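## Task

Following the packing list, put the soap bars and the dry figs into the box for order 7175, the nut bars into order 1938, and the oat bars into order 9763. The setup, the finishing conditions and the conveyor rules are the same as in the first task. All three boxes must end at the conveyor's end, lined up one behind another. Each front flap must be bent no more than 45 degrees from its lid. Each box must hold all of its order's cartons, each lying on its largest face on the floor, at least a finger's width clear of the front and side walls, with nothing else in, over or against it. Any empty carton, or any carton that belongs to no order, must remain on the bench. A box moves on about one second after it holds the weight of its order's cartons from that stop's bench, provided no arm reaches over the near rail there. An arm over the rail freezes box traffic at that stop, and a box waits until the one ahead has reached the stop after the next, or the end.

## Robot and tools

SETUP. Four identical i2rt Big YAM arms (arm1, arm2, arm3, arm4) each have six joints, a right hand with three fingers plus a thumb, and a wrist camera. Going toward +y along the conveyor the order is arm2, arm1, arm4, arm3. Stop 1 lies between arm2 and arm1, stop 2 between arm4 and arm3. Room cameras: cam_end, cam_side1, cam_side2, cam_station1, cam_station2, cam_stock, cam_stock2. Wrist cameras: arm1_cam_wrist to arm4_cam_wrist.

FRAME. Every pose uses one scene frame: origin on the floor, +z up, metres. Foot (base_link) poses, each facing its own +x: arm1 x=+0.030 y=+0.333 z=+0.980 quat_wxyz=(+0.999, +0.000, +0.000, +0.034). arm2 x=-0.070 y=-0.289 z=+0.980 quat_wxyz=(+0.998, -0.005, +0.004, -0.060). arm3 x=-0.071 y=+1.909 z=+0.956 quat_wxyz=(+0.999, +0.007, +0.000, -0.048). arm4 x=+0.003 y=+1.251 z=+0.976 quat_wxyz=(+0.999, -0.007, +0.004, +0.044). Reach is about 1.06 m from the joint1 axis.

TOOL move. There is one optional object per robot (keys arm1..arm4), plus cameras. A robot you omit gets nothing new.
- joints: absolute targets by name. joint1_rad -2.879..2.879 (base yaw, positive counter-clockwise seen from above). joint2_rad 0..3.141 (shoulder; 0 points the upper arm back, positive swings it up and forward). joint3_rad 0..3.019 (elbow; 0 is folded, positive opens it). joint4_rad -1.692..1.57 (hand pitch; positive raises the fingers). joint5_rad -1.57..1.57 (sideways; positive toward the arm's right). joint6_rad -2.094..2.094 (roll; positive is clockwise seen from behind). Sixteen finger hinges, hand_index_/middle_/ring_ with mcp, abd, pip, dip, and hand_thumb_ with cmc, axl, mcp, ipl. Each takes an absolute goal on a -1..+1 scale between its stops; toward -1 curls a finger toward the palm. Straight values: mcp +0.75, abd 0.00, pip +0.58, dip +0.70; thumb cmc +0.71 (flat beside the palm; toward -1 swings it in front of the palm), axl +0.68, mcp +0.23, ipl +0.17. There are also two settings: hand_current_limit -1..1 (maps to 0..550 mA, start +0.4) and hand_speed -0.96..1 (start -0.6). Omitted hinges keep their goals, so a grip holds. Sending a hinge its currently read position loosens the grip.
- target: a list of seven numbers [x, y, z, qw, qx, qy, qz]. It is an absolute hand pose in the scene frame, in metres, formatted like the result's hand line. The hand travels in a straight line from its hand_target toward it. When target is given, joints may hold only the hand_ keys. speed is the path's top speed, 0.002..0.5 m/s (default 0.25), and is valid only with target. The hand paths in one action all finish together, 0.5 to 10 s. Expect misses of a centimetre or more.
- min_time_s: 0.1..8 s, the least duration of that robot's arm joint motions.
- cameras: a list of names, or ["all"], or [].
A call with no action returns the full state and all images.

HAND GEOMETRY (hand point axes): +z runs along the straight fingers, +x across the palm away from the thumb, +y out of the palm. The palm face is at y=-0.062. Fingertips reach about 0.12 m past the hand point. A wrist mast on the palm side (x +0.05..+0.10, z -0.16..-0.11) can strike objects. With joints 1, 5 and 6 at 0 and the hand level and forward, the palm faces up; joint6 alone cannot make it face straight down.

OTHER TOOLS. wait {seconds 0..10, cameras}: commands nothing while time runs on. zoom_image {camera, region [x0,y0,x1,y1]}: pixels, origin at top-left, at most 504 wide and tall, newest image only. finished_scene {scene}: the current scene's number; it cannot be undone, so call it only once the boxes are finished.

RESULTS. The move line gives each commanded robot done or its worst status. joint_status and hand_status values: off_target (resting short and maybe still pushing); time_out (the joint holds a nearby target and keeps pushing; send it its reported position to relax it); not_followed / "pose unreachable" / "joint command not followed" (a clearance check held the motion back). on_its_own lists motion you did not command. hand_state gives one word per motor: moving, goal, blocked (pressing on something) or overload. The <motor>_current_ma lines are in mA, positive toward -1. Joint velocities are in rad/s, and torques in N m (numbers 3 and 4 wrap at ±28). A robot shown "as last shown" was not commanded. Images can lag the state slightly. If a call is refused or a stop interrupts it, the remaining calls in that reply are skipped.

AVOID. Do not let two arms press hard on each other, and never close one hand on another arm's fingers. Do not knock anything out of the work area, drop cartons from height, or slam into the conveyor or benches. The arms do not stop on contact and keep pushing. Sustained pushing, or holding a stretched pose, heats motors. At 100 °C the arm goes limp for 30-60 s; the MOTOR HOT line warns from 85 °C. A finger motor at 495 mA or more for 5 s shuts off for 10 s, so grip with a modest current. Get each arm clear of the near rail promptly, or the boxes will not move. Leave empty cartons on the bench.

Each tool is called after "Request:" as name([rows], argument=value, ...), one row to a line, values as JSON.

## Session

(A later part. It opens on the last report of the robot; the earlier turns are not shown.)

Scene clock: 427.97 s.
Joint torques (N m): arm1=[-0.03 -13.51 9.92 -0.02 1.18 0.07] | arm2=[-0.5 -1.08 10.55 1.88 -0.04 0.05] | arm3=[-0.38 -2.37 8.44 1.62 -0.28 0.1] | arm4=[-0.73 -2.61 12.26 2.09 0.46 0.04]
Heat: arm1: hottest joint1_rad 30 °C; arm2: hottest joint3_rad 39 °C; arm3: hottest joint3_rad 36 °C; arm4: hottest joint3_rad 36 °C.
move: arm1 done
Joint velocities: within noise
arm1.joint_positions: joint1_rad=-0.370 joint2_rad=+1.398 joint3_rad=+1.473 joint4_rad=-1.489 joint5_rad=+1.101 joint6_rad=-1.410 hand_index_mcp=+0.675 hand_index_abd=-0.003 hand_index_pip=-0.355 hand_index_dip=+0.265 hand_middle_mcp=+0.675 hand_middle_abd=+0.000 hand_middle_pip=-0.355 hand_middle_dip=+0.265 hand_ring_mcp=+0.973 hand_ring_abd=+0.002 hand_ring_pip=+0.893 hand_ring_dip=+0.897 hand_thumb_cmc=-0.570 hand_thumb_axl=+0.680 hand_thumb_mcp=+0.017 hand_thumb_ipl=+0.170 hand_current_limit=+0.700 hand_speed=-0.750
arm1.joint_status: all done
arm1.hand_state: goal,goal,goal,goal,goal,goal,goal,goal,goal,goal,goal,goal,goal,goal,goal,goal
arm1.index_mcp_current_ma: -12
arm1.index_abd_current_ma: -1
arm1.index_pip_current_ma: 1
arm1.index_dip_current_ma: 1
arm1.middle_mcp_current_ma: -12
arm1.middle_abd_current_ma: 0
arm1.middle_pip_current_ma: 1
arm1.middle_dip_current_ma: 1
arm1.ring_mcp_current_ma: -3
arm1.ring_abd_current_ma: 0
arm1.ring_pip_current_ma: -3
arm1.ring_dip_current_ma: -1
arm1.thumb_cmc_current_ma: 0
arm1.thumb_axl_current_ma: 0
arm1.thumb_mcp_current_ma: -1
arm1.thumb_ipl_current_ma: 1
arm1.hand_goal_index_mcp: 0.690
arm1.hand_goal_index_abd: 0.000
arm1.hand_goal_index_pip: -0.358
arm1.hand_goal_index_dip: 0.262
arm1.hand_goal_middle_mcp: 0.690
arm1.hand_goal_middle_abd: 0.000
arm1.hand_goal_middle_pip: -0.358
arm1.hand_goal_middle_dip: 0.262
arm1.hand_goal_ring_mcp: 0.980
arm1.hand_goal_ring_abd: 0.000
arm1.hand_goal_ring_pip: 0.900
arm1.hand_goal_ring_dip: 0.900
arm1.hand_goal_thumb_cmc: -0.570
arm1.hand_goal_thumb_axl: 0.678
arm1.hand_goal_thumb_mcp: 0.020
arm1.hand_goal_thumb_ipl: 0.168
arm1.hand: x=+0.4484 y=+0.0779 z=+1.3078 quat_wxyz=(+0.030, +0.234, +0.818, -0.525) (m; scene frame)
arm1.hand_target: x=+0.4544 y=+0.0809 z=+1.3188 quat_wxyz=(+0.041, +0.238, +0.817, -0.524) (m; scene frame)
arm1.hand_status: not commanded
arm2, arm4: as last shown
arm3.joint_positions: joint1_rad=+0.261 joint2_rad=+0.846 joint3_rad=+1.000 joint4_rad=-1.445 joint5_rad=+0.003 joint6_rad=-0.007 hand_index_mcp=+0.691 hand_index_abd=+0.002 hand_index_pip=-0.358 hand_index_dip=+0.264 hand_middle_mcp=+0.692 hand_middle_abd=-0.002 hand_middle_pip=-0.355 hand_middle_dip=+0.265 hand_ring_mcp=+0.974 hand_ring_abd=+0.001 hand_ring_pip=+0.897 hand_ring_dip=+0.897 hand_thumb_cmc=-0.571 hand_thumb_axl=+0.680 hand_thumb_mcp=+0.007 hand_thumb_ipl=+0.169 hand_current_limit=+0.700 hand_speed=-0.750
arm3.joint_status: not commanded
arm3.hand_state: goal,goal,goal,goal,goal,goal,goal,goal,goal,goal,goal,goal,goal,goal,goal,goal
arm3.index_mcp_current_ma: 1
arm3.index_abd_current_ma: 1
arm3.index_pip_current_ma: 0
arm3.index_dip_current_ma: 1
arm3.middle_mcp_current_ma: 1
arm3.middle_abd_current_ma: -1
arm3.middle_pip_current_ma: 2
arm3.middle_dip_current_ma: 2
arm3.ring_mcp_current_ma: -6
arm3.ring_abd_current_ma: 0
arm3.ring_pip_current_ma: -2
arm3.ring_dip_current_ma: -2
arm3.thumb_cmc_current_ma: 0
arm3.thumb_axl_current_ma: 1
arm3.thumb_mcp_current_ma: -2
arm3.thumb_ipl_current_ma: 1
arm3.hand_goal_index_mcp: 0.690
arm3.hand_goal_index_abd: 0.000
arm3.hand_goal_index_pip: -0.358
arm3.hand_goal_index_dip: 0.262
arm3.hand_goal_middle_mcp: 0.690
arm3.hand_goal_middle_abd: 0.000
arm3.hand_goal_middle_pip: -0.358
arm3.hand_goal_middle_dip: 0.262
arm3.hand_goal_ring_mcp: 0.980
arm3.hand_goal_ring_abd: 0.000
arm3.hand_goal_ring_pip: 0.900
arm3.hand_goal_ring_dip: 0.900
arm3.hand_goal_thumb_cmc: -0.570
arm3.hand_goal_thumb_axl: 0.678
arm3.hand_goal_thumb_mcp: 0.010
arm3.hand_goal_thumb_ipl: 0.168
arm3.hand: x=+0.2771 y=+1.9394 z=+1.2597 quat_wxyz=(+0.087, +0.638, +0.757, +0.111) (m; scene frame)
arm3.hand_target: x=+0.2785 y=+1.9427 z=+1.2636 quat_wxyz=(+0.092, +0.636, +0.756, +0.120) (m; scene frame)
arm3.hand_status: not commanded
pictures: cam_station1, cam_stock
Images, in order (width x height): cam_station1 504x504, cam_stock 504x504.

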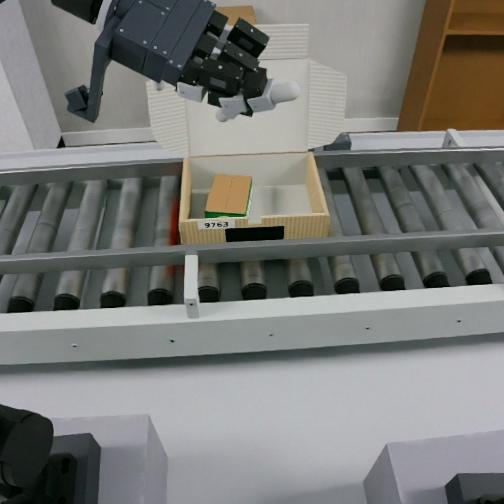

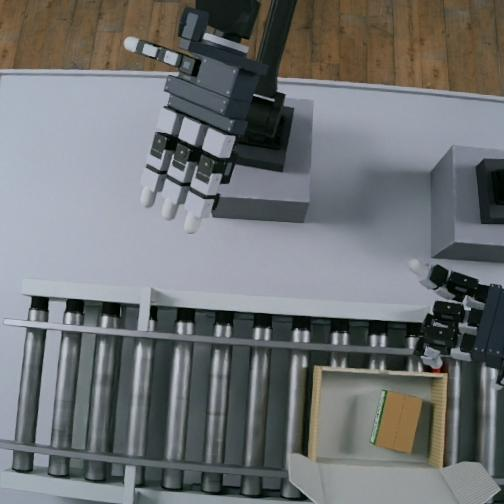

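Request:
move(arm1={"joints": {"joint1_rad": -0.66, "joint2_rad": 1.25, "joint3_rad": 1.2, "joint4_rad": -1.66, "joint5_rad": 0.3, "joint6_rad": -0.5}, "min_time_s": 2})

Request:
move(arm1={"joints": {"joint1_rad": -0.7, "joint2_rad": 0.85, "joint3_rad": 1.05, "joint4_rad": -1.45, "joint5_rad": 0, "joint6_rad": 0}, "min_time_s": 1.5})

Request:
wait(seconds=10, cameras=["cam_station1", "cam_station2", "cam_end"])

Scene clock: 431.30 s.
Joint torques (N m): arm1=[-1.73 -10.64 6.91 -0.49 0.28 0.01] | arm2=[-0.67 -1.2 10.56 1.92 -0.06 0.06] | arm3=[0.09 -1.73 8.5 1.52 -0.25 0.07] | arm4=[-0.73 -2.49 12.29 2.06 0.47 0.03]
Heat: arm1: hottest joint1_rad 30 °C; arm2: hottest joint3_rad 39 °C; arm3: hottest joint3_rad 36 °C; arm4: hottest joint3_rad 36 °C.
move: arm1 done
Joint velocities: within noise
arm1.joint_positions: joint1_rad=-0.652 joint2_rad=+1.256 joint3_rad=+1.210 joint4_rad=-1.649 joint5_rad=+0.303 joint6_rad=-0.510 hand_index_mcp=+0.687 hand_index_abd=-0.003 hand_index_pip=-0.355 hand_index_dip=+0.265 hand_middle_mcp=+0.687 hand_middle_abd=+0.000 hand_middle_pip=-0.355 hand_middle_dip=+0.265 hand_ring_mcp=+0.973 hand_ring_abd=+0.002 hand_ring_pip=+0.893 hand_ring_dip=+0.897 hand_thumb_cmc=-0.571 hand_thumb_axl=+0.680 hand_thumb_mcp=+0.017 hand_thumb_ipl=+0.169 hand_current_limit=+0.700 hand_speed=-0.750
arm1.joint_status: all done
arm1.hand_state: goal,goal,goal,goal,goal,goal,goal,goal,goal,goal,goal,goal,goal,goal,goal,goal
arm1.index_mcp_current_ma: -1
arm1.index_abd_current_ma: -1
arm1.index_pip_current_ma: 1
arm1.index_dip_current_ma: 1
arm1.middle_mcp_current_ma: -1
arm1.middle_abd_current_ma: 0
arm1.middle_pip_current_ma: 1
arm1.middle_dip_current_ma: 1
arm1.ring_mcp_current_ma: -3
arm1.ring_abd_current_ma: 0
arm1.ring_pip_current_ma: -3
arm1.ring_dip_current_ma: -1
arm1.thumb_cmc_current_ma: 0
arm1.thumb_axl_current_ma: 0
arm1.thumb_mcp_current_ma: -1
arm1.thumb_ipl_current_ma: 0
arm1.hand_goal_index_mcp: 0.690
arm1.hand_goal_index_abd: 0.000
arm1.hand_goal_index_pip: -0.358
arm1.hand_goal_index_dip: 0.262
arm1.hand_goal_middle_mcp: 0.690
arm1.hand_goal_middle_abd: 0.000
arm1.hand_goal_middle_pip: -0.358
arm1.hand_goal_middle_dip: 0.262
arm1.hand_goal_ring_mcp: 0.980
arm1.hand_goal_ring_abd: 0.000
arm1.hand_goal_ring_pip: 0.900
arm1.hand_goal_ring_dip: 0.900
arm1.hand_goal_thumb_cmc: -0.570
arm1.hand_goal_thumb_axl: 0.678
arm1.hand_goal_thumb_mcp: 0.020
arm1.hand_goal_thumb_ipl: 0.168
arm1.hand: x=+0.3503 y=+0.0833 z=+1.2192 quat_wxyz=(-0.025, +0.716, +0.679, -0.161) (m; scene frame)
arm1.hand_target: x=+0.3434 y=+0.0837 z=+1.2168 quat_wxyz=(-0.032, +0.722, +0.673, -0.161) (m; scene frame)
arm1.hand_status: not commanded
arm2, arm3: as last shown
arm4.joint_positions: joint1_rad=-0.183 joint2_rad=+0.834 joint3_rad=+1.122 joint4_rad=-1.528 joint5_rad=+0.351 joint6_rad=-0.209 hand_index_mcp=+0.780 hand_index_abd=-0.002 hand_index_pip=-0.355 hand_index_dip=+0.265 hand_middle_mcp=+0.780 hand_middle_abd=-0.001 hand_middle_pip=-0.355 hand_middle_dip=+0.266 hand_ring_mcp=+0.973 hand_ring_abd=+0.000 hand_ring_pip=+0.896 hand_ring_dip=+0.897 hand_thumb_cmc=-0.571 hand_thumb_axl=+0.679 hand_thumb_mcp=+0.086 hand_thumb_ipl=+0.169 hand_current_limit=+0.700 hand_speed=-0.750
arm4.joint_status: not commanded
arm4.hand_state: goal,goal,goal,goal,goal,goal,goal,goal,goal,goal,goal,goal,goal,goal,goal,goal
arm4.index_mcp_current_ma: 0
arm4.index_abd_current_ma: -4
arm4.index_pip_current_ma: 9
arm4.index_dip_current_ma: 10
arm4.middle_mcp_current_ma: 0
arm4.middle_abd_current_ma: -3
arm4.middle_pip_current_ma: 8
arm4.middle_dip_current_ma: 12
arm4.ring_mcp_current_ma: -25
arm4.ring_abd_current_ma: 1
arm4.ring_pip_current_ma: -12
arm4.ring_dip_current_ma: -8
arm4.thumb_cmc_current_ma: -3
arm4.thumb_axl_current_ma: 5
arm4.thumb_mcp_current_ma: -19
arm4.thumb_ipl_current_ma: 4
arm4.hand_goal_index_mcp: 0.780
arm4.hand_goal_index_abd: 0.000
arm4.hand_goal_index_pip: -0.358
arm4.hand_goal_index_dip: 0.262
arm4.hand_goal_middle_mcp: 0.780
arm4.hand_goal_middle_abd: 0.000
arm4.hand_goal_middle_pip: -0.358
arm4.hand_goal_middle_dip: 0.262
arm4.hand_goal_ring_mcp: 0.980
arm4.hand_goal_ring_abd: 0.000
arm4.hand_goal_ring_pip: 0.900
arm4.hand_goal_ring_dip: 0.900
arm4.hand_goal_thumb_cmc: -0.570
arm4.hand_goal_thumb_axl: 0.678
arm4.hand_goal_thumb_mcp: 0.090
arm4.hand_goal_thumb_ipl: 0.168
arm4.hand: x=+0.3417 y=+1.1598 z=+1.3455 quat_wxyz=(+0.235, +0.666, +0.706, -0.051) (m; scene frame)
arm4.hand_target: x=+0.3433 y=+1.1570 z=+1.3695 quat_wxyz=(+0.258, +0.666, +0.699, -0.037) (m; scene frame)
arm4.hand_status: not commanded
pictures: none

Scene clock: 433.53 s.
Joint torques (N m): arm1=[-1.9 -3.66 7.53 1.58 -0.04 0] | arm2=[-0.67 -1.26 10.55 1.95 -0.02 0.05] | arm3=[-0.44 -1.67 8.44 1.54 -0.25 0.05] | arm4=[-0.73 -2.61 12.27 2.09 0.45 0.03]
Heat: arm1: hottest joint1_rad 30 °C; arm2: hottest joint3_rad 39 °C; arm3: hottest joint3_rad 36 °C; arm4: hottest joint3_rad 36 °C.
move: arm1 done
Joint velocities: within noise
arm1.joint_positions: joint1_rad=-0.690 joint2_rad=+0.851 joint3_rad=+1.060 joint4_rad=-1.465 joint5_rad=+0.003 joint6_rad=-0.011 hand_index_mcp=+0.692 hand_index_abd=-0.003 hand_index_pip=-0.355 hand_index_dip=+0.265 hand_middle_mcp=+0.692 hand_middle_abd=+0.000 hand_middle_pip=-0.355 hand_middle_dip=+0.265 hand_ring_mcp=+0.975 hand_ring_abd=+0.002 hand_ring_pip=+0.895 hand_ring_dip=+0.897 hand_thumb_cmc=-0.571 hand_thumb_axl=+0.680 hand_thumb_mcp=+0.017 hand_thumb_ipl=+0.169 hand_current_limit=+0.700 hand_speed=-0.750
arm1.joint_status: all done
arm1.hand_state: goal,goal,goal,goal,goal,goal,goal,goal,goal,goal,goal,goal,goal,goal,goal,goal
arm1.index_mcp_current_ma: 0
arm1.index_abd_current_ma: -1
arm1.index_pip_current_ma: 1
arm1.index_dip_current_ma: 1
arm1.middle_mcp_current_ma: 0
arm1.middle_abd_current_ma: 0
arm1.middle_pip_current_ma: 1
arm1.middle_dip_current_ma: 1
arm1.ring_mcp_current_ma: -2
arm1.ring_abd_current_ma: 0
arm1.ring_pip_current_ma: -2
arm1.ring_dip_current_ma: -1
arm1.thumb_cmc_current_ma: 0
arm1.thumb_axl_current_ma: 0
arm1.thumb_mcp_current_ma: -1
arm1.thumb_ipl_current_ma: 0
arm1.hand_goal_index_mcp: 0.690
arm1.hand_goal_index_abd: 0.000
arm1.hand_goal_index_pip: -0.358
arm1.hand_goal_index_dip: 0.262
arm1.hand_goal_middle_mcp: 0.690
arm1.hand_goal_middle_abd: 0.000
arm1.hand_goal_middle_pip: -0.358
arm1.hand_goal_middle_dip: 0.262
arm1.hand_goal_ring_mcp: 0.980
arm1.hand_goal_ring_abd: 0.000
arm1.hand_goal_ring_pip: 0.900
arm1.hand_goal_ring_dip: 0.900
arm1.hand_goal_thumb_cmc: -0.570
arm1.hand_goal_thumb_axl: 0.678
arm1.hand_goal_thumb_mcp: 0.020
arm1.hand_goal_thumb_ipl: 0.168
arm1.hand: x=+0.3049 y=+0.1074 z=+1.3102 quat_wxyz=(+0.140, +0.876, +0.456, +0.070) (m; scene frame)
arm1.hand_target: x=+0.3037 y=+0.1035 z=+1.3075 quat_wxyz=(+0.142, +0.880, +0.447, +0.072) (m; scene frame)
arm1.hand_status: not commanded
arm2, arm3, arm4: as last shown
pictures: none

Scene clock: 443.53 s.
Joint torques (N m): arm1=[-1.61 -3.72 7.53 1.58 -0.04 -0.02] | arm2=[-0.73 -1.08 10.44 1.92 -0.03 0.05] | arm3=[-0.67 -2.08 8.32 1.61 -0.24 0.08] | arm4=[-0.67 -2.49 12.27 2.09 0.45 0.03]
Heat: arm1: hottest joint1_rad 30 °C; arm2: hottest joint3_rad 40 °C; arm3: hottest joint3_rad 36 °C; arm4: hottest joint3_rad 36 °C.
Joint velocities: within noise
arm1.joint_positions: joint1_rad=-0.690 joint2_rad=+0.851 joint3_rad=+1.060 joint4_rad=-1.465 joint5_rad=+0.003 joint6_rad=-0.010 hand_index_mcp=+0.692 hand_index_abd=-0.003 hand_index_pip=-0.355 hand_index_dip=+0.265 hand_middle_mcp=+0.692 hand_middle_abd=+0.000 hand_middle_pip=-0.355 hand_middle_dip=+0.265 hand_ring_mcp=+0.975 hand_ring_abd=+0.002 hand_ring_pip=+0.895 hand_ring_dip=+0.897 hand_thumb_cmc=-0.571 hand_thumb_axl=+0.680 hand_thumb_mcp=+0.017 hand_thumb_ipl=+0.169 hand_current_limit=+0.700 hand_speed=-0.750
arm1.joint_status: all done
arm1.hand_state: goal,goal,goal,goal,goal,goal,goal,goal,goal,goal,goal,goal,goal,goal,goal,goal
arm1.index_mcp_current_ma: 0
arm1.index_abd_current_ma: -1
arm1.index_pip_current_ma: 1
arm1.index_dip_current_ma: 1
arm1.middle_mcp_current_ma: 0
arm1.middle_abd_current_ma: 0
arm1.middle_pip_current_ma: 1
arm1.middle_dip_current_ma: 1
arm1.ring_mcp_current_ma: -2
arm1.ring_abd_current_ma: 0
arm1.ring_pip_current_ma: -2
arm1.ring_dip_current_ma: -1
arm1.thumb_cmc_current_ma: 0
arm1.thumb_axl_current_ma: 0
arm1.thumb_mcp_current_ma: -1
arm1.thumb_ipl_current_ma: 0
arm1.hand_goal_index_mcp: 0.690
arm1.hand_goal_index_abd: 0.000
arm1.hand_goal_index_pip: -0.358
arm1.hand_goal_index_dip: 0.262
arm1.hand_goal_middle_mcp: 0.690
arm1.hand_goal_middle_abd: 0.000
arm1.hand_goal_middle_pip: -0.358
arm1.hand_goal_middle_dip: 0.262
arm1.hand_goal_ring_mcp: 0.980
arm1.hand_goal_ring_abd: 0.000
arm1.hand_goal_ring_pip: 0.900
arm1.hand_goal_ring_dip: 0.900
arm1.hand_goal_thumb_cmc: -0.570
arm1.hand_goal_thumb_axl: 0.678
arm1.hand_goal_thumb_mcp: 0.020
arm1.hand_goal_thumb_ipl: 0.168
arm1.hand: x=+0.3049 y=+0.1074 z=+1.3102 quat_wxyz=(+0.140, +0.877, +0.455, +0.070) (m; scene frame)
arm1.hand_target: x=+0.3037 y=+0.1035 z=+1.3075 quat_wxyz=(+0.142, +0.880, +0.447, +0.072) (m; scene frame)
arm1.hand_status: not commanded
arm2.joint_positions: joint1_rad=-0.109 joint2_rad=+0.646 joint3_rad=+1.356 joint4_rad=-1.194 joint5_rad=+0.073 joint6_rad=+0.493 hand_index_mcp=+0.762 hand_index_abd=+0.000 hand_index_pip=+0.577 hand_index_dip=+0.696 hand_middle_mcp=+0.763 hand_middle_abd=+0.001 hand_middle_pip=+0.577 hand_middle_dip=+0.696 hand_ring_mcp=+0.763 hand_ring_abd=+0.001 hand_ring_pip=+0.577 hand_ring_dip=+0.696 hand_thumb_cmc=+0.722 hand_thumb_axl=+0.677 hand_thumb_mcp=+0.226 hand_thumb_ipl=+0.168 hand_current_limit=+0.400 hand_speed=-0.600
arm2.joint_status: not commanded
arm2.hand_state: goal,goal,overload,goal,goal,goal,goal,goal,goal,goal,goal,goal,goal,goal,goal,goal
arm2.index_mcp_current_ma: 4
arm2.index_abd_current_ma: 0
arm2.index_pip_current_ma: 0
arm2.index_dip_current_ma: 0
arm2.middle_mcp_current_ma: 5
arm2.middle_abd_current_ma: 0
arm2.middle_pip_current_ma: 0
arm2.middle_dip_current_ma: 0
arm2.ring_mcp_current_ma: 5
arm2.ring_abd_current_ma: 0
arm2.ring_pip_current_ma: 0
arm2.ring_dip_current_ma: 0
arm2.thumb_cmc_current_ma: 4
arm2.thumb_axl_current_ma: 0
arm2.thumb_mcp_current_ma: 0
arm2.thumb_ipl_current_ma: 0
arm2.hand_goal_index_mcp: 0.754
arm2.hand_goal_index_abd: 0.000
arm2.hand_goal_index_pip: 0.576
arm2.hand_goal_index_dip: 0.696
arm2.hand_goal_middle_mcp: 0.754
arm2.hand_goal_middle_abd: 0.000
arm2.hand_goal_middle_pip: 0.576
arm2.hand_goal_middle_dip: 0.696
arm2.hand_goal_ring_mcp: 0.754
arm2.hand_goal_ring_abd: 0.000
arm2.hand_goal_ring_pip: 0.576
arm2.hand_goal_ring_dip: 0.696
arm2.hand_goal_thumb_cmc: 0.714
arm2.hand_goal_thumb_axl: 0.678
arm2.hand_goal_thumb_mcp: 0.226
arm2.hand_goal_thumb_ipl: 0.168
arm2.hand: x=+0.2051 y=-0.4213 z=+1.5850 quat_wxyz=(+0.342, +0.787, +0.338, +0.387) (m; scene frame)
arm2.hand_target: x=+0.1968 y=-0.4222 z=+1.6051 quat_wxyz=(+0.350, +0.782, +0.328, +0.398) (m; scene frame)
arm2.hand_status: not commanded
arm3.joint_positions: joint1_rad=+0.261 joint2_rad=+0.846 joint3_rad=+1.000 joint4_rad=-1.445 joint5_rad=+0.003 joint6_rad=-0.007 hand_index_mcp=+0.691 hand_index_abd=+0.002 hand_index_pip=-0.358 hand_index_dip=+0.264 hand_middle_mcp=+0.692 hand_middle_abd=-0.002 hand_middle_pip=-0.355 hand_middle_dip=+0.265 hand_ring_mcp=+0.974 hand_ring_abd=+0.001 hand_ring_pip=+0.897 hand_ring_dip=+0.897 hand_thumb_cmc=-0.571 hand_thumb_axl=+0.680 hand_thumb_mcp=+0.007 hand_thumb_ipl=+0.169 hand_current_limit=+0.700 hand_speed=-0.750
arm3.joint_status: not commanded
arm3.hand_state: goal,goal,goal,goal,goal,goal,goal,goal,goal,goal,goal,goal,goal,goal,goal,goal
arm3.index_mcp_current_ma: 1
arm3.index_abd_current_ma: 1
arm3.index_pip_current_ma: 0
arm3.index_dip_current_ma: 1
arm3.middle_mcp_current_ma: 1
arm3.middle_abd_current_ma: -1
arm3.middle_pip_current_ma: 2
arm3.middle_dip_current_ma: 2
arm3.ring_mcp_current_ma: -6
arm3.ring_abd_current_ma: 0
arm3.ring_pip_current_ma: -2
arm3.ring_dip_current_ma: -2
arm3.thumb_cmc_current_ma: 0
arm3.thumb_axl_current_ma: 1
arm3.thumb_mcp_current_ma: -2
arm3.thumb_ipl_current_ma: 1
arm3.hand_goal_index_mcp: 0.690
arm3.hand_goal_index_abd: 0.000
arm3.hand_goal_index_pip: -0.358
arm3.hand_goal_index_dip: 0.262
arm3.hand_goal_middle_mcp: 0.690
arm3.hand_goal_middle_abd: 0.000
arm3.hand_goal_middle_pip: -0.358
arm3.hand_goal_middle_dip: 0.262
arm3.hand_goal_ring_mcp: 0.980
arm3.hand_goal_ring_abd: 0.000
arm3.hand_goal_ring_pip: 0.900
arm3.hand_goal_ring_dip: 0.900
arm3.hand_goal_thumb_cmc: -0.570
arm3.hand_goal_thumb_axl: 0.678
arm3.hand_goal_thumb_mcp: 0.010
arm3.hand_goal_thumb_ipl: 0.168
arm3.hand: x=+0.2771 y=+1.9394 z=+1.2597 quat_wxyz=(+0.087, +0.638, +0.757, +0.111) (m; scene frame)
arm3.hand_target: x=+0.2785 y=+1.9427 z=+1.2636 quat_wxyz=(+0.092, +0.636, +0.756, +0.120) (m; scene frame)
arm3.hand_status: not commanded
arm4.joint_positions: joint1_rad=-0.183 joint2_rad=+0.834 joint3_rad=+1.122 joint4_rad=-1.528 joint5_rad=+0.351 joint6_rad=-0.209 hand_index_mcp=+0.780 hand_index_abd=-0.002 hand_index_pip=-0.355 hand_index_dip=+0.265 hand_middle_mcp=+0.780 hand_middle_abd=-0.001 hand_middle_pip=-0.355 hand_middle_dip=+0.266 hand_ring_mcp=+0.973 hand_ring_abd=+0.000 hand_ring_pip=+0.896 hand_ring_dip=+0.897 hand_thumb_cmc=-0.571 hand_thumb_axl=+0.679 hand_thumb_mcp=+0.086 hand_thumb_ipl=+0.169 hand_current_limit=+0.700 hand_speed=-0.750
arm4.joint_status: not commanded
arm4.hand_state: goal,goal,goal,goal,goal,goal,goal,goal,goal,goal,goal,goal,goal,goal,goal,goal
arm4.index_mcp_current_ma: 0
arm4.index_abd_current_ma: -4
arm4.index_pip_current_ma: 9
arm4.index_dip_current_ma: 10
arm4.middle_mcp_current_ma: 0
arm4.middle_abd_current_ma: -3
arm4.middle_pip_current_ma: 8
arm4.middle_dip_current_ma: 12
arm4.ring_mcp_current_ma: -25
arm4.ring_abd_current_ma: 1
arm4.ring_pip_current_ma: -12
arm4.ring_dip_current_ma: -8
arm4.thumb_cmc_current_ma: -3
arm4.thumb_axl_current_ma: 5
arm4.thumb_mcp_current_ma: -19
arm4.thumb_ipl_current_ma: 4
arm4.hand_goal_index_mcp: 0.780
arm4.hand_goal_index_abd: 0.000
arm4.hand_goal_index_pip: -0.358
arm4.hand_goal_index_dip: 0.262
arm4.hand_goal_middle_mcp: 0.780
arm4.hand_goal_middle_abd: 0.000
arm4.hand_goal_middle_pip: -0.358
arm4.hand_goal_middle_dip: 0.262
arm4.hand_goal_ring_mcp: 0.980
arm4.hand_goal_ring_abd: 0.000
arm4.hand_goal_ring_pip: 0.900
arm4.hand_goal_ring_dip: 0.900
arm4.hand_goal_thumb_cmc: -0.570
arm4.hand_goal_thumb_axl: 0.678
arm4.hand_goal_thumb_mcp: 0.090
arm4.hand_goal_thumb_ipl: 0.168
arm4.hand: x=+0.3417 y=+1.1598 z=+1.3455 quat_wxyz=(+0.235, +0.666, +0.706, -0.051) (m; scene frame)
arm4.hand_target: x=+0.3433 y=+1.1570 z=+1.3695 quat_wxyz=(+0.258, +0.666, +0.699, -0.037) (m; scene frame)
arm4.hand_status: not commanded
wait: 10.00 s; at rest by 0.27 s
pictures: cam_end, cam_station1, cam_station2
Images, in order (width x height): cam_end 504x504, cam_station1 504x504, cam_station2 504x504.

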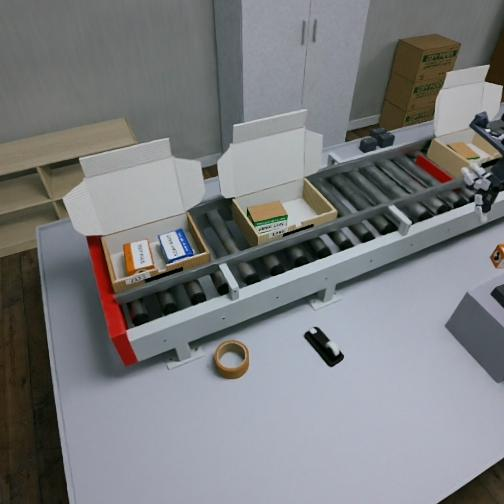

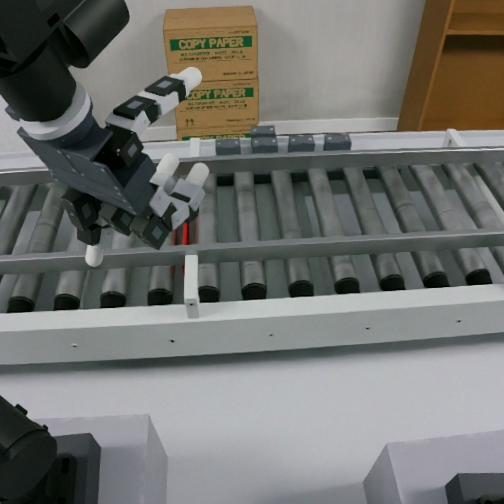

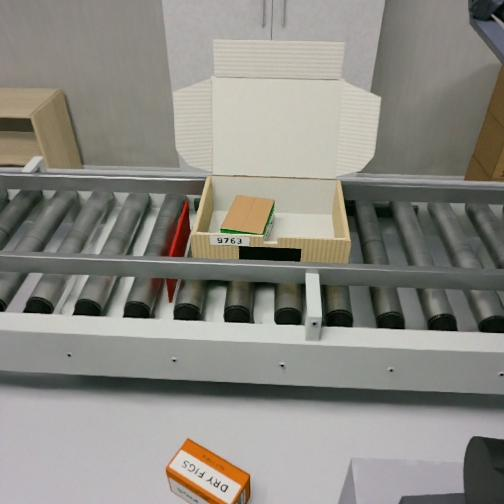

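Request:
wait(seconds=10, cameras=["cam_station2", "cam_end"])

Request:
zoom_image(camera="cam_end", region=[60, 100, 360, 320])

Scene clock: 453.63 s.
Joint torques (N m): arm1=[-1.79 -3.66 7.53 1.59 -0.04 0] | arm2=[-0.56 -1.14 10.62 1.92 -0.02 0.07] | arm3=[-0.32 -2.26 8.32 1.74 -0.28 0.06] | arm4=[-0.73 -2.61 12.27 2.07 0.46 0.05]
Heat: arm1: hottest joint1_rad 30 °C; arm2: hottest joint3_rad 40 °C; arm3: hottest joint3_rad 36 °C; arm4: hottest joint3_rad 36 °C.
Joint velocities: within noise
arm1.joint_positions: joint1_rad=-0.690 joint2_rad=+0.851 joint3_rad=+1.060 joint4_rad=-1.465 joint5_rad=+0.003 joint6_rad=-0.010 hand_index_mcp=+0.692 hand_index_abd=-0.003 hand_index_pip=-0.355 hand_index_dip=+0.265 hand_middle_mcp=+0.692 hand_middle_abd=+0.000 hand_middle_pip=-0.355 hand_middle_dip=+0.265 hand_ring_mcp=+0.975 hand_ring_abd=+0.002 hand_ring_pip=+0.895 hand_ring_dip=+0.897 hand_thumb_cmc=-0.571 hand_thumb_axl=+0.680 hand_thumb_mcp=+0.017 hand_thumb_ipl=+0.169 hand_current_limit=+0.700 hand_speed=-0.750
arm1.joint_status: all done
arm1.hand_state: goal,goal,goal,goal,goal,goal,goal,goal,goal,goal,goal,goal,goal,goal,goal,goal
arm1.index_mcp_current_ma: 0
arm1.index_abd_current_ma: -1
arm1.index_pip_current_ma: 1
arm1.index_dip_current_ma: 1
arm1.middle_mcp_current_ma: 0
arm1.middle_abd_current_ma: 0
arm1.middle_pip_current_ma: 1
arm1.middle_dip_current_ma: 1
arm1.ring_mcp_current_ma: -2
arm1.ring_abd_current_ma: 0
arm1.ring_pip_current_ma: -2
arm1.ring_dip_current_ma: -1
arm1.thumb_cmc_current_ma: 0
arm1.thumb_axl_current_ma: 0
arm1.thumb_mcp_current_ma: -1
arm1.thumb_ipl_current_ma: 0
arm1.hand_goal_index_mcp: 0.690
arm1.hand_goal_index_abd: 0.000
arm1.hand_goal_index_pip: -0.358
arm1.hand_goal_index_dip: 0.262
arm1.hand_goal_middle_mcp: 0.690
arm1.hand_goal_middle_abd: 0.000
arm1.hand_goal_middle_pip: -0.358
arm1.hand_goal_middle_dip: 0.262
arm1.hand_goal_ring_mcp: 0.980
arm1.hand_goal_ring_abd: 0.000
arm1.hand_goal_ring_pip: 0.900
arm1.hand_goal_ring_dip: 0.900
arm1.hand_goal_thumb_cmc: -0.570
arm1.hand_goal_thumb_axl: 0.678
arm1.hand_goal_thumb_mcp: 0.020
arm1.hand_goal_thumb_ipl: 0.168
arm1.hand: x=+0.3049 y=+0.1074 z=+1.3102 quat_wxyz=(+0.140, +0.877, +0.455, +0.070) (m; scene frame)
arm1.hand_target: x=+0.3037 y=+0.1035 z=+1.3075 quat_wxyz=(+0.142, +0.880, +0.447, +0.072) (m; scene frame)
arm1.hand_status: not commanded
arm2.joint_positions: joint1_rad=-0.109 joint2_rad=+0.646 joint3_rad=+1.356 joint4_rad=-1.194 joint5_rad=+0.073 joint6_rad=+0.493 hand_index_mcp=+0.762 hand_index_abd=+0.000 hand_index_pip=+0.577 hand_index_dip=+0.696 hand_middle_mcp=+0.763 hand_middle_abd=+0.001 hand_middle_pip=+0.577 hand_middle_dip=+0.696 hand_ring_mcp=+0.763 hand_ring_abd=+0.001 hand_ring_pip=+0.577 hand_ring_dip=+0.696 hand_thumb_cmc=+0.722 hand_thumb_axl=+0.677 hand_thumb_mcp=+0.226 hand_thumb_ipl=+0.168 hand_current_limit=+0.400 hand_speed=-0.600
arm2.joint_status: not commanded
arm2.hand_state: goal,goal,overload,goal,goal,goal,goal,goal,goal,goal,goal,goal,goal,goal,goal,goal
arm2.index_mcp_current_ma: 4
arm2.index_abd_current_ma: 0
arm2.index_pip_current_ma: 0
arm2.index_dip_current_ma: 0
arm2.middle_mcp_current_ma: 5
arm2.middle_abd_current_ma: 0
arm2.middle_pip_current_ma: 0
arm2.middle_dip_current_ma: 0
arm2.ring_mcp_current_ma: 5
arm2.ring_abd_current_ma: 0
arm2.ring_pip_current_ma: 0
arm2.ring_dip_current_ma: 0
arm2.thumb_cmc_current_ma: 4
arm2.thumb_axl_current_ma: 0
arm2.thumb_mcp_current_ma: 0
arm2.thumb_ipl_current_ma: 0
arm2.hand_goal_index_mcp: 0.754
arm2.hand_goal_index_abd: 0.000
arm2.hand_goal_index_pip: 0.576
arm2.hand_goal_index_dip: 0.696
arm2.hand_goal_middle_mcp: 0.754
arm2.hand_goal_middle_abd: 0.000
arm2.hand_goal_middle_pip: 0.576
arm2.hand_goal_middle_dip: 0.696
arm2.hand_goal_ring_mcp: 0.754
arm2.hand_goal_ring_abd: 0.000
arm2.hand_goal_ring_pip: 0.576
arm2.hand_goal_ring_dip: 0.696
arm2.hand_goal_thumb_cmc: 0.714
arm2.hand_goal_thumb_axl: 0.678
arm2.hand_goal_thumb_mcp: 0.226
arm2.hand_goal_thumb_ipl: 0.168
arm2.hand: x=+0.2051 y=-0.4213 z=+1.5850 quat_wxyz=(+0.342, +0.787, +0.338, +0.387) (m; scene frame)
arm2.hand_target: x=+0.1968 y=-0.4222 z=+1.6051 quat_wxyz=(+0.350, +0.782, +0.328, +0.398) (m; scene frame)
arm2.hand_status: not commanded
arm3.joint_positions: joint1_rad=+0.261 joint2_rad=+0.846 joint3_rad=+1.000 joint4_rad=-1.445 joint5_rad=+0.003 joint6_rad=-0.007 hand_index_mcp=+0.691 hand_index_abd=+0.002 hand_index_pip=-0.358 hand_index_dip=+0.264 hand_middle_mcp=+0.692 hand_middle_abd=-0.002 hand_middle_pip=-0.355 hand_middle_dip=+0.265 hand_ring_mcp=+0.974 hand_ring_abd=+0.001 hand_ring_pip=+0.897 hand_ring_dip=+0.897 hand_thumb_cmc=-0.571 hand_thumb_axl=+0.680 hand_thumb_mcp=+0.007 hand_thumb_ipl=+0.169 hand_current_limit=+0.700 hand_speed=-0.750
arm3.joint_status: not commanded
arm3.hand_state: goal,goal,goal,goal,goal,goal,goal,goal,goal,goal,goal,goal,goal,goal,goal,goal
arm3.index_mcp_current_ma: 1
arm3.index_abd_current_ma: 1
arm3.index_pip_current_ma: 0
arm3.index_dip_current_ma: 1
arm3.middle_mcp_current_ma: 1
arm3.middle_abd_current_ma: -1
arm3.middle_pip_current_ma: 2
arm3.middle_dip_current_ma: 2
arm3.ring_mcp_current_ma: -6
arm3.ring_abd_current_ma: 0
arm3.ring_pip_current_ma: -2
arm3.ring_dip_current_ma: -2
arm3.thumb_cmc_current_ma: 0
arm3.thumb_axl_current_ma: 1
arm3.thumb_mcp_current_ma: -2
arm3.thumb_ipl_current_ma: 1
arm3.hand_goal_index_mcp: 0.690
arm3.hand_goal_index_abd: 0.000
arm3.hand_goal_index_pip: -0.358
arm3.hand_goal_index_dip: 0.262
arm3.hand_goal_middle_mcp: 0.690
arm3.hand_goal_middle_abd: 0.000
arm3.hand_goal_middle_pip: -0.358
arm3.hand_goal_middle_dip: 0.262
arm3.hand_goal_ring_mcp: 0.980
arm3.hand_goal_ring_abd: 0.000
arm3.hand_goal_ring_pip: 0.900
arm3.hand_goal_ring_dip: 0.900
arm3.hand_goal_thumb_cmc: -0.570
arm3.hand_goal_thumb_axl: 0.678
arm3.hand_goal_thumb_mcp: 0.010
arm3.hand_goal_thumb_ipl: 0.168
arm3.hand: x=+0.2771 y=+1.9394 z=+1.2597 quat_wxyz=(+0.087, +0.638, +0.757, +0.111) (m; scene frame)
arm3.hand_target: x=+0.2785 y=+1.9427 z=+1.2636 quat_wxyz=(+0.092, +0.636, +0.756, +0.120) (m; scene frame)
arm3.hand_status: not commanded
arm4.joint_positions: joint1_rad=-0.183 joint2_rad=+0.834 joint3_rad=+1.122 joint4_rad=-1.528 joint5_rad=+0.351 joint6_rad=-0.209 hand_index_mcp=+0.780 hand_index_abd=-0.002 hand_index_pip=-0.355 hand_index_dip=+0.265 hand_middle_mcp=+0.780 hand_middle_abd=-0.001 hand_middle_pip=-0.355 hand_middle_dip=+0.266 hand_ring_mcp=+0.973 hand_ring_abd=+0.000 hand_ring_pip=+0.896 hand_ring_dip=+0.897 hand_thumb_cmc=-0.571 hand_thumb_axl=+0.679 hand_thumb_mcp=+0.086 hand_thumb_ipl=+0.169 hand_current_limit=+0.700 hand_speed=-0.750
arm4.joint_status: not commanded
arm4.hand_state: goal,goal,goal,goal,goal,goal,goal,goal,goal,goal,goal,goal,goal,goal,goal,goal
arm4.index_mcp_current_ma: 0
arm4.index_abd_current_ma: -4
arm4.index_pip_current_ma: 9
arm4.index_dip_current_ma: 10
arm4.middle_mcp_current_ma: 0
arm4.middle_abd_current_ma: -3
arm4.middle_pip_current_ma: 8
arm4.middle_dip_current_ma: 12
arm4.ring_mcp_current_ma: -25
arm4.ring_abd_current_ma: 1
arm4.ring_pip_current_ma: -12
arm4.ring_dip_current_ma: -8
arm4.thumb_cmc_current_ma: -3
arm4.thumb_axl_current_ma: 5
arm4.thumb_mcp_current_ma: -19
arm4.thumb_ipl_current_ma: 4
arm4.hand_goal_index_mcp: 0.780
arm4.hand_goal_index_abd: 0.000
arm4.hand_goal_index_pip: -0.358
arm4.hand_goal_index_dip: 0.262
arm4.hand_goal_middle_mcp: 0.780
arm4.hand_goal_middle_abd: 0.000
arm4.hand_goal_middle_pip: -0.358
arm4.hand_goal_middle_dip: 0.262
arm4.hand_goal_ring_mcp: 0.980
arm4.hand_goal_ring_abd: 0.000
arm4.hand_goal_ring_pip: 0.900
arm4.hand_goal_ring_dip: 0.900
arm4.hand_goal_thumb_cmc: -0.570
arm4.hand_goal_thumb_axl: 0.678
arm4.hand_goal_thumb_mcp: 0.090
arm4.hand_goal_thumb_ipl: 0.168
arm4.hand: x=+0.3417 y=+1.1598 z=+1.3455 quat_wxyz=(+0.235, +0.666, +0.706, -0.051) (m; scene frame)
arm4.hand_target: x=+0.3433 y=+1.1570 z=+1.3695 quat_wxyz=(+0.258, +0.666, +0.699, -0.037) (m; scene frame)
arm4.hand_status: not commanded
wait: 10.00 s; at rest by 0.17 s
pictures: cam_end, cam_station2
Images, in order (width x height): cam_end 504x504, cam_station2 504x504.

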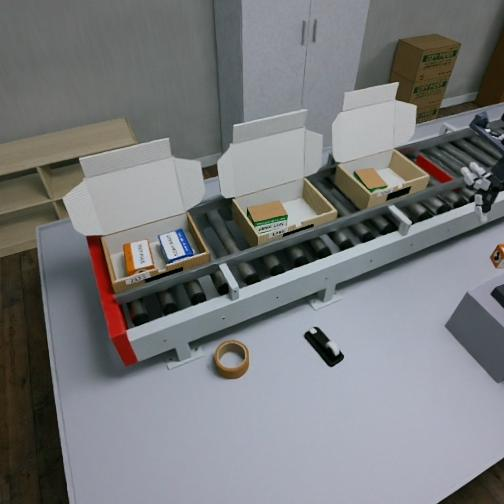

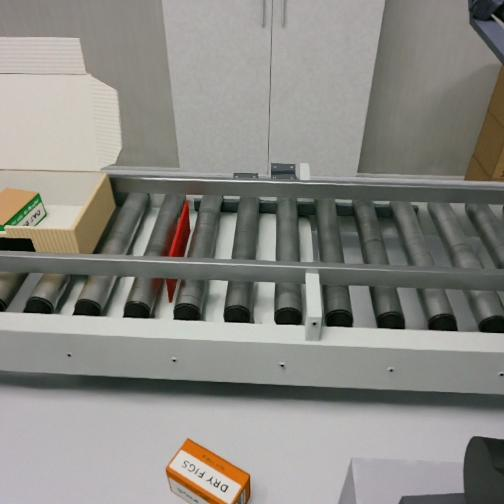

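Scaled by 1.680 from the camera's 504x504 image, which has a finer 720x720 frame.

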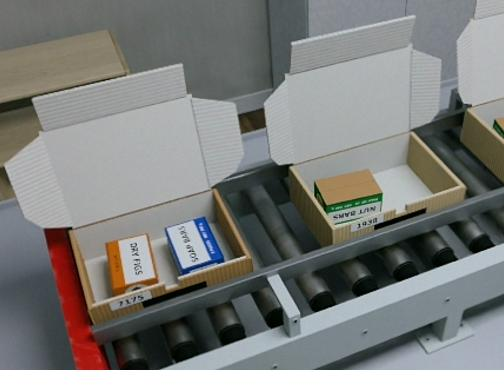

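Request:
wait(seconds=5, cameras=["cam_station2", "cam_end", "cam_stock2"])

Request:
zoom_image(camera="cam_end", region=[210, 150, 350, 270])

Request:
zoom_image(camera="cam_end", region=[310, 120, 450, 240])

Request:
zoom_image(camera="cam_end", region=[80, 190, 230, 310])

Scene clock: 458.83 s.
Joint torques (N m): arm1=[-1.79 -3.9 7.54 1.62 -0.02 -0.01] | arm2=[-0.44 -1.2 10.48 1.91 -0.02 0.02] | arm3=[-0.32 -1.79 8.35 1.58 -0.26 0.09] | arm4=[-0.73 -2.49 12.26 2.07 0.46 0.03]
Heat: arm1: hottest joint1_rad 30 °C; arm2: hottest joint3_rad 40 °C; arm3: hottest joint3_rad 36 °C; arm4: hottest joint3_rad 36 °C.
Joint velocities: within noise
arm1.joint_positions: joint1_rad=-0.690 joint2_rad=+0.851 joint3_rad=+1.060 joint4_rad=-1.465 joint5_rad=+0.003 joint6_rad=-0.010 hand_index_mcp=+0.692 hand_index_abd=-0.003 hand_index_pip=-0.355 hand_index_dip=+0.265 hand_middle_mcp=+0.692 hand_middle_abd=+0.000 hand_middle_pip=-0.355 hand_middle_dip=+0.265 hand_ring_mcp=+0.975 hand_ring_abd=+0.002 hand_ring_pip=+0.895 hand_ring_dip=+0.897 hand_thumb_cmc=-0.571 hand_thumb_axl=+0.680 hand_thumb_mcp=+0.017 hand_thumb_ipl=+0.169 hand_current_limit=+0.700 hand_speed=-0.750
arm1.joint_status: all done
arm1.hand_state: goal,goal,goal,goal,goal,goal,goal,goal,goal,goal,goal,goal,goal,goal,goal,goal
arm1.index_mcp_current_ma: 0
arm1.index_abd_current_ma: -1
arm1.index_pip_current_ma: 1
arm1.index_dip_current_ma: 1
arm1.middle_mcp_current_ma: 0
arm1.middle_abd_current_ma: 0
arm1.middle_pip_current_ma: 1
arm1.middle_dip_current_ma: 1
arm1.ring_mcp_current_ma: -2
arm1.ring_abd_current_ma: 0
arm1.ring_pip_current_ma: -2
arm1.ring_dip_current_ma: -1
arm1.thumb_cmc_current_ma: 0
arm1.thumb_axl_current_ma: 0
arm1.thumb_mcp_current_ma: -1
arm1.thumb_ipl_current_ma: 0
arm1.hand_goal_index_mcp: 0.690
arm1.hand_goal_index_abd: 0.000
arm1.hand_goal_index_pip: -0.358
arm1.hand_goal_index_dip: 0.262
arm1.hand_goal_middle_mcp: 0.690
arm1.hand_goal_middle_abd: 0.000
arm1.hand_goal_middle_pip: -0.358
arm1.hand_goal_middle_dip: 0.262
arm1.hand_goal_ring_mcp: 0.980
arm1.hand_goal_ring_abd: 0.000
arm1.hand_goal_ring_pip: 0.900
arm1.hand_goal_ring_dip: 0.900
arm1.hand_goal_thumb_cmc: -0.570
arm1.hand_goal_thumb_axl: 0.678
arm1.hand_goal_thumb_mcp: 0.020
arm1.hand_goal_thumb_ipl: 0.168
arm1.hand: x=+0.3049 y=+0.1074 z=+1.3102 quat_wxyz=(+0.140, +0.877, +0.455, +0.070) (m; scene frame)
arm1.hand_target: x=+0.3037 y=+0.1035 z=+1.3075 quat_wxyz=(+0.142, +0.880, +0.447, +0.072) (m; scene frame)
arm1.hand_status: not commanded
arm2.joint_positions: joint1_rad=-0.109 joint2_rad=+0.646 joint3_rad=+1.356 joint4_rad=-1.194 joint5_rad=+0.073 joint6_rad=+0.493 hand_index_mcp=+0.762 hand_index_abd=+0.000 hand_index_pip=+0.577 hand_index_dip=+0.696 hand_middle_mcp=+0.763 hand_middle_abd=+0.001 hand_middle_pip=+0.577 hand_middle_dip=+0.696 hand_ring_mcp=+0.763 hand_ring_abd=+0.001 hand_ring_pip=+0.577 hand_ring_dip=+0.696 hand_thumb_cmc=+0.722 hand_thumb_axl=+0.677 hand_thumb_mcp=+0.226 hand_thumb_ipl=+0.168 hand_current_limit=+0.400 hand_speed=-0.600
arm2.joint_status: not commanded
arm2.hand_state: goal,goal,overload,goal,goal,goal,goal,goal,goal,goal,goal,goal,goal,goal,goal,goal
arm2.index_mcp_current_ma: 4
arm2.index_abd_current_ma: 0
arm2.index_pip_current_ma: 0
arm2.index_dip_current_ma: 0
arm2.middle_mcp_current_ma: 5
arm2.middle_abd_current_ma: 0
arm2.middle_pip_current_ma: 0
arm2.middle_dip_current_ma: 0
arm2.ring_mcp_current_ma: 5
arm2.ring_abd_current_ma: 0
arm2.ring_pip_current_ma: 0
arm2.ring_dip_current_ma: 0
arm2.thumb_cmc_current_ma: 4
arm2.thumb_axl_current_ma: 0
arm2.thumb_mcp_current_ma: 0
arm2.thumb_ipl_current_ma: 0
arm2.hand_goal_index_mcp: 0.754
arm2.hand_goal_index_abd: 0.000
arm2.hand_goal_index_pip: 0.576
arm2.hand_goal_index_dip: 0.696
arm2.hand_goal_middle_mcp: 0.754
arm2.hand_goal_middle_abd: 0.000
arm2.hand_goal_middle_pip: 0.576
arm2.hand_goal_middle_dip: 0.696
arm2.hand_goal_ring_mcp: 0.754
arm2.hand_goal_ring_abd: 0.000
arm2.hand_goal_ring_pip: 0.576
arm2.hand_goal_ring_dip: 0.696
arm2.hand_goal_thumb_cmc: 0.714
arm2.hand_goal_thumb_axl: 0.678
arm2.hand_goal_thumb_mcp: 0.226
arm2.hand_goal_thumb_ipl: 0.168
arm2.hand: x=+0.2051 y=-0.4213 z=+1.5850 quat_wxyz=(+0.342, +0.787, +0.338, +0.387) (m; scene frame)
arm2.hand_target: x=+0.1968 y=-0.4222 z=+1.6051 quat_wxyz=(+0.350, +0.782, +0.328, +0.398) (m; scene frame)
arm2.hand_status: not commanded
arm3.joint_positions: joint1_rad=+0.261 joint2_rad=+0.846 joint3_rad=+1.000 joint4_rad=-1.445 joint5_rad=+0.003 joint6_rad=-0.007 hand_index_mcp=+0.691 hand_index_abd=+0.002 hand_index_pip=-0.358 hand_index_dip=+0.264 hand_middle_mcp=+0.692 hand_middle_abd=-0.002 hand_middle_pip=-0.355 hand_middle_dip=+0.265 hand_ring_mcp=+0.974 hand_ring_abd=+0.001 hand_ring_pip=+0.897 hand_ring_dip=+0.897 hand_thumb_cmc=-0.571 hand_thumb_axl=+0.680 hand_thumb_mcp=+0.007 hand_thumb_ipl=+0.169 hand_current_limit=+0.700 hand_speed=-0.750
arm3.joint_status: not commanded
arm3.hand_state: goal,goal,goal,goal,goal,goal,goal,goal,goal,goal,goal,goal,goal,goal,goal,goal
arm3.index_mcp_current_ma: 1
arm3.index_abd_current_ma: 1
arm3.index_pip_current_ma: 0
arm3.index_dip_current_ma: 1
arm3.middle_mcp_current_ma: 1
arm3.middle_abd_current_ma: -1
arm3.middle_pip_current_ma: 2
arm3.middle_dip_current_ma: 2
arm3.ring_mcp_current_ma: -6
arm3.ring_abd_current_ma: 0
arm3.ring_pip_current_ma: -2
arm3.ring_dip_current_ma: -2
arm3.thumb_cmc_current_ma: 0
arm3.thumb_axl_current_ma: 1
arm3.thumb_mcp_current_ma: -2
arm3.thumb_ipl_current_ma: 1
arm3.hand_goal_index_mcp: 0.690
arm3.hand_goal_index_abd: 0.000
arm3.hand_goal_index_pip: -0.358
arm3.hand_goal_index_dip: 0.262
arm3.hand_goal_middle_mcp: 0.690
arm3.hand_goal_middle_abd: 0.000
arm3.hand_goal_middle_pip: -0.358
arm3.hand_goal_middle_dip: 0.262
arm3.hand_goal_ring_mcp: 0.980
arm3.hand_goal_ring_abd: 0.000
arm3.hand_goal_ring_pip: 0.900
arm3.hand_goal_ring_dip: 0.900
arm3.hand_goal_thumb_cmc: -0.570
arm3.hand_goal_thumb_axl: 0.678
arm3.hand_goal_thumb_mcp: 0.010
arm3.hand_goal_thumb_ipl: 0.168
arm3.hand: x=+0.2771 y=+1.9394 z=+1.2597 quat_wxyz=(+0.087, +0.638, +0.757, +0.111) (m; scene frame)
arm3.hand_target: x=+0.2785 y=+1.9427 z=+1.2636 quat_wxyz=(+0.092, +0.636, +0.756, +0.120) (m; scene frame)
arm3.hand_status: not commanded
arm4.joint_positions: joint1_rad=-0.183 joint2_rad=+0.834 joint3_rad=+1.122 joint4_rad=-1.528 joint5_rad=+0.351 joint6_rad=-0.209 hand_index_mcp=+0.780 hand_index_abd=-0.002 hand_index_pip=-0.355 hand_index_dip=+0.265 hand_middle_mcp=+0.780 hand_middle_abd=-0.001 hand_middle_pip=-0.355 hand_middle_dip=+0.266 hand_ring_mcp=+0.973 hand_ring_abd=+0.000 hand_ring_pip=+0.896 hand_ring_dip=+0.897 hand_thumb_cmc=-0.571 hand_thumb_axl=+0.679 hand_thumb_mcp=+0.086 hand_thumb_ipl=+0.169 hand_current_limit=+0.700 hand_speed=-0.750
arm4.joint_status: not commanded
arm4.hand_state: goal,goal,goal,goal,goal,goal,goal,goal,goal,goal,goal,goal,goal,goal,goal,goal
arm4.index_mcp_current_ma: 0
arm4.index_abd_current_ma: -4
arm4.index_pip_current_ma: 9
arm4.index_dip_current_ma: 10
arm4.middle_mcp_current_ma: 0
arm4.middle_abd_current_ma: -3
arm4.middle_pip_current_ma: 8
arm4.middle_dip_current_ma: 12
arm4.ring_mcp_current_ma: -25
arm4.ring_abd_current_ma: 1
arm4.ring_pip_current_ma: -12
arm4.ring_dip_current_ma: -8
arm4.thumb_cmc_current_ma: -3
arm4.thumb_axl_current_ma: 5
arm4.thumb_mcp_current_ma: -19
arm4.thumb_ipl_current_ma: 4
arm4.hand_goal_index_mcp: 0.780
arm4.hand_goal_index_abd: 0.000
arm4.hand_goal_index_pip: -0.358
arm4.hand_goal_index_dip: 0.262
arm4.hand_goal_middle_mcp: 0.780
arm4.hand_goal_middle_abd: 0.000
arm4.hand_goal_middle_pip: -0.358
arm4.hand_goal_middle_dip: 0.262
arm4.hand_goal_ring_mcp: 0.980
arm4.hand_goal_ring_abd: 0.000
arm4.hand_goal_ring_pip: 0.900
arm4.hand_goal_ring_dip: 0.900
arm4.hand_goal_thumb_cmc: -0.570
arm4.hand_goal_thumb_axl: 0.678
arm4.hand_goal_thumb_mcp: 0.090
arm4.hand_goal_thumb_ipl: 0.168
arm4.hand: x=+0.3417 y=+1.1598 z=+1.3455 quat_wxyz=(+0.235, +0.666, +0.706, -0.051) (m; scene frame)
arm4.hand_target: x=+0.3433 y=+1.1570 z=+1.3695 quat_wxyz=(+0.258, +0.666, +0.699, -0.037) (m; scene frame)
arm4.hand_status: not commanded
wait: 5.00 s; at rest by 0.07 s
pictures: cam_end, cam_station2, cam_stock2
Images, in order (width x height): cam_end 504x504, cam_station2 504x504, cam_stock2 504x504.

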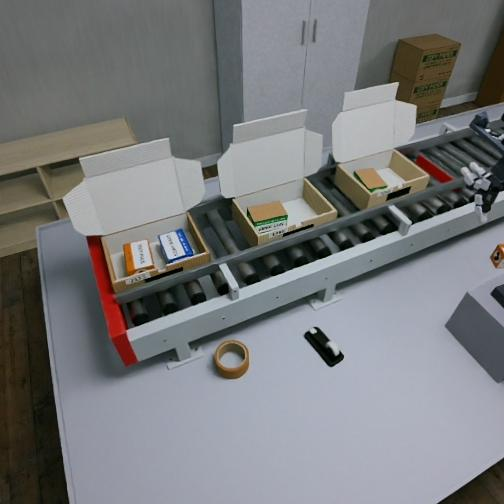

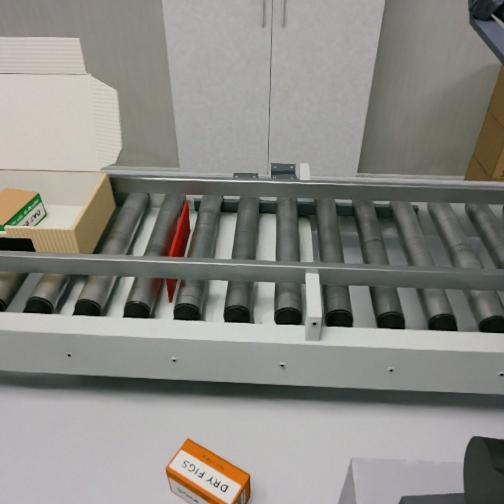

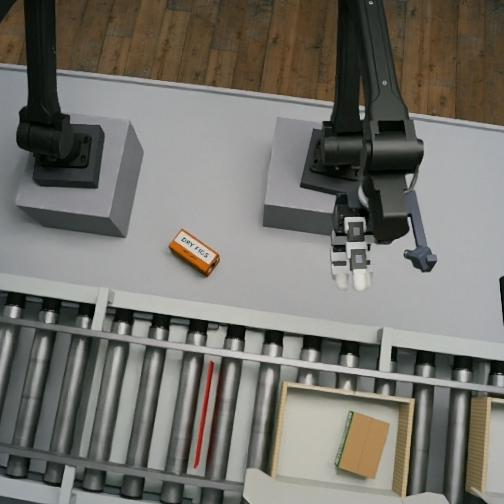

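Scaled by 3.600 from the camera's 504x504 image, which has a finer 720x720 frame.

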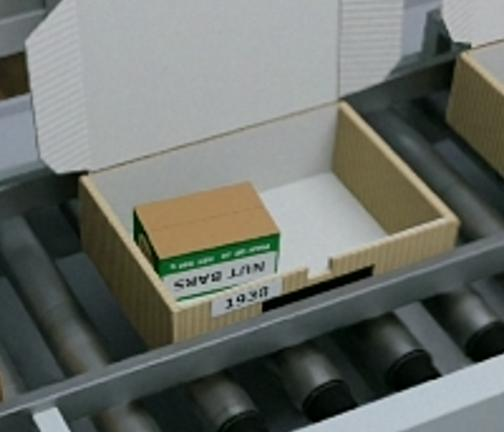

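Scaled by 3.600 from the camera's 504x504 image, which has a finer 720x720 frame.

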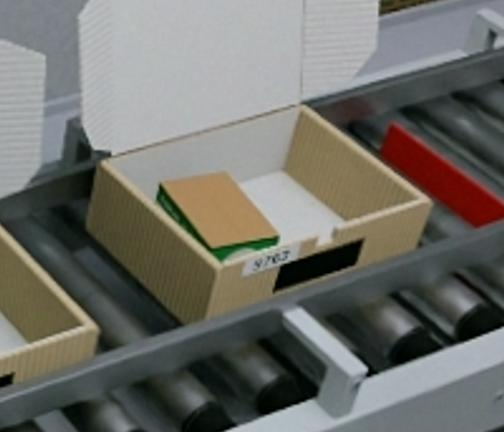

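Scaled by 3.360 from the camera's 504x504 image, which has a finer 720x720 frame.

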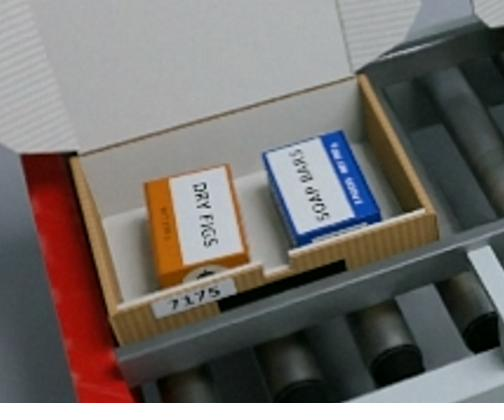

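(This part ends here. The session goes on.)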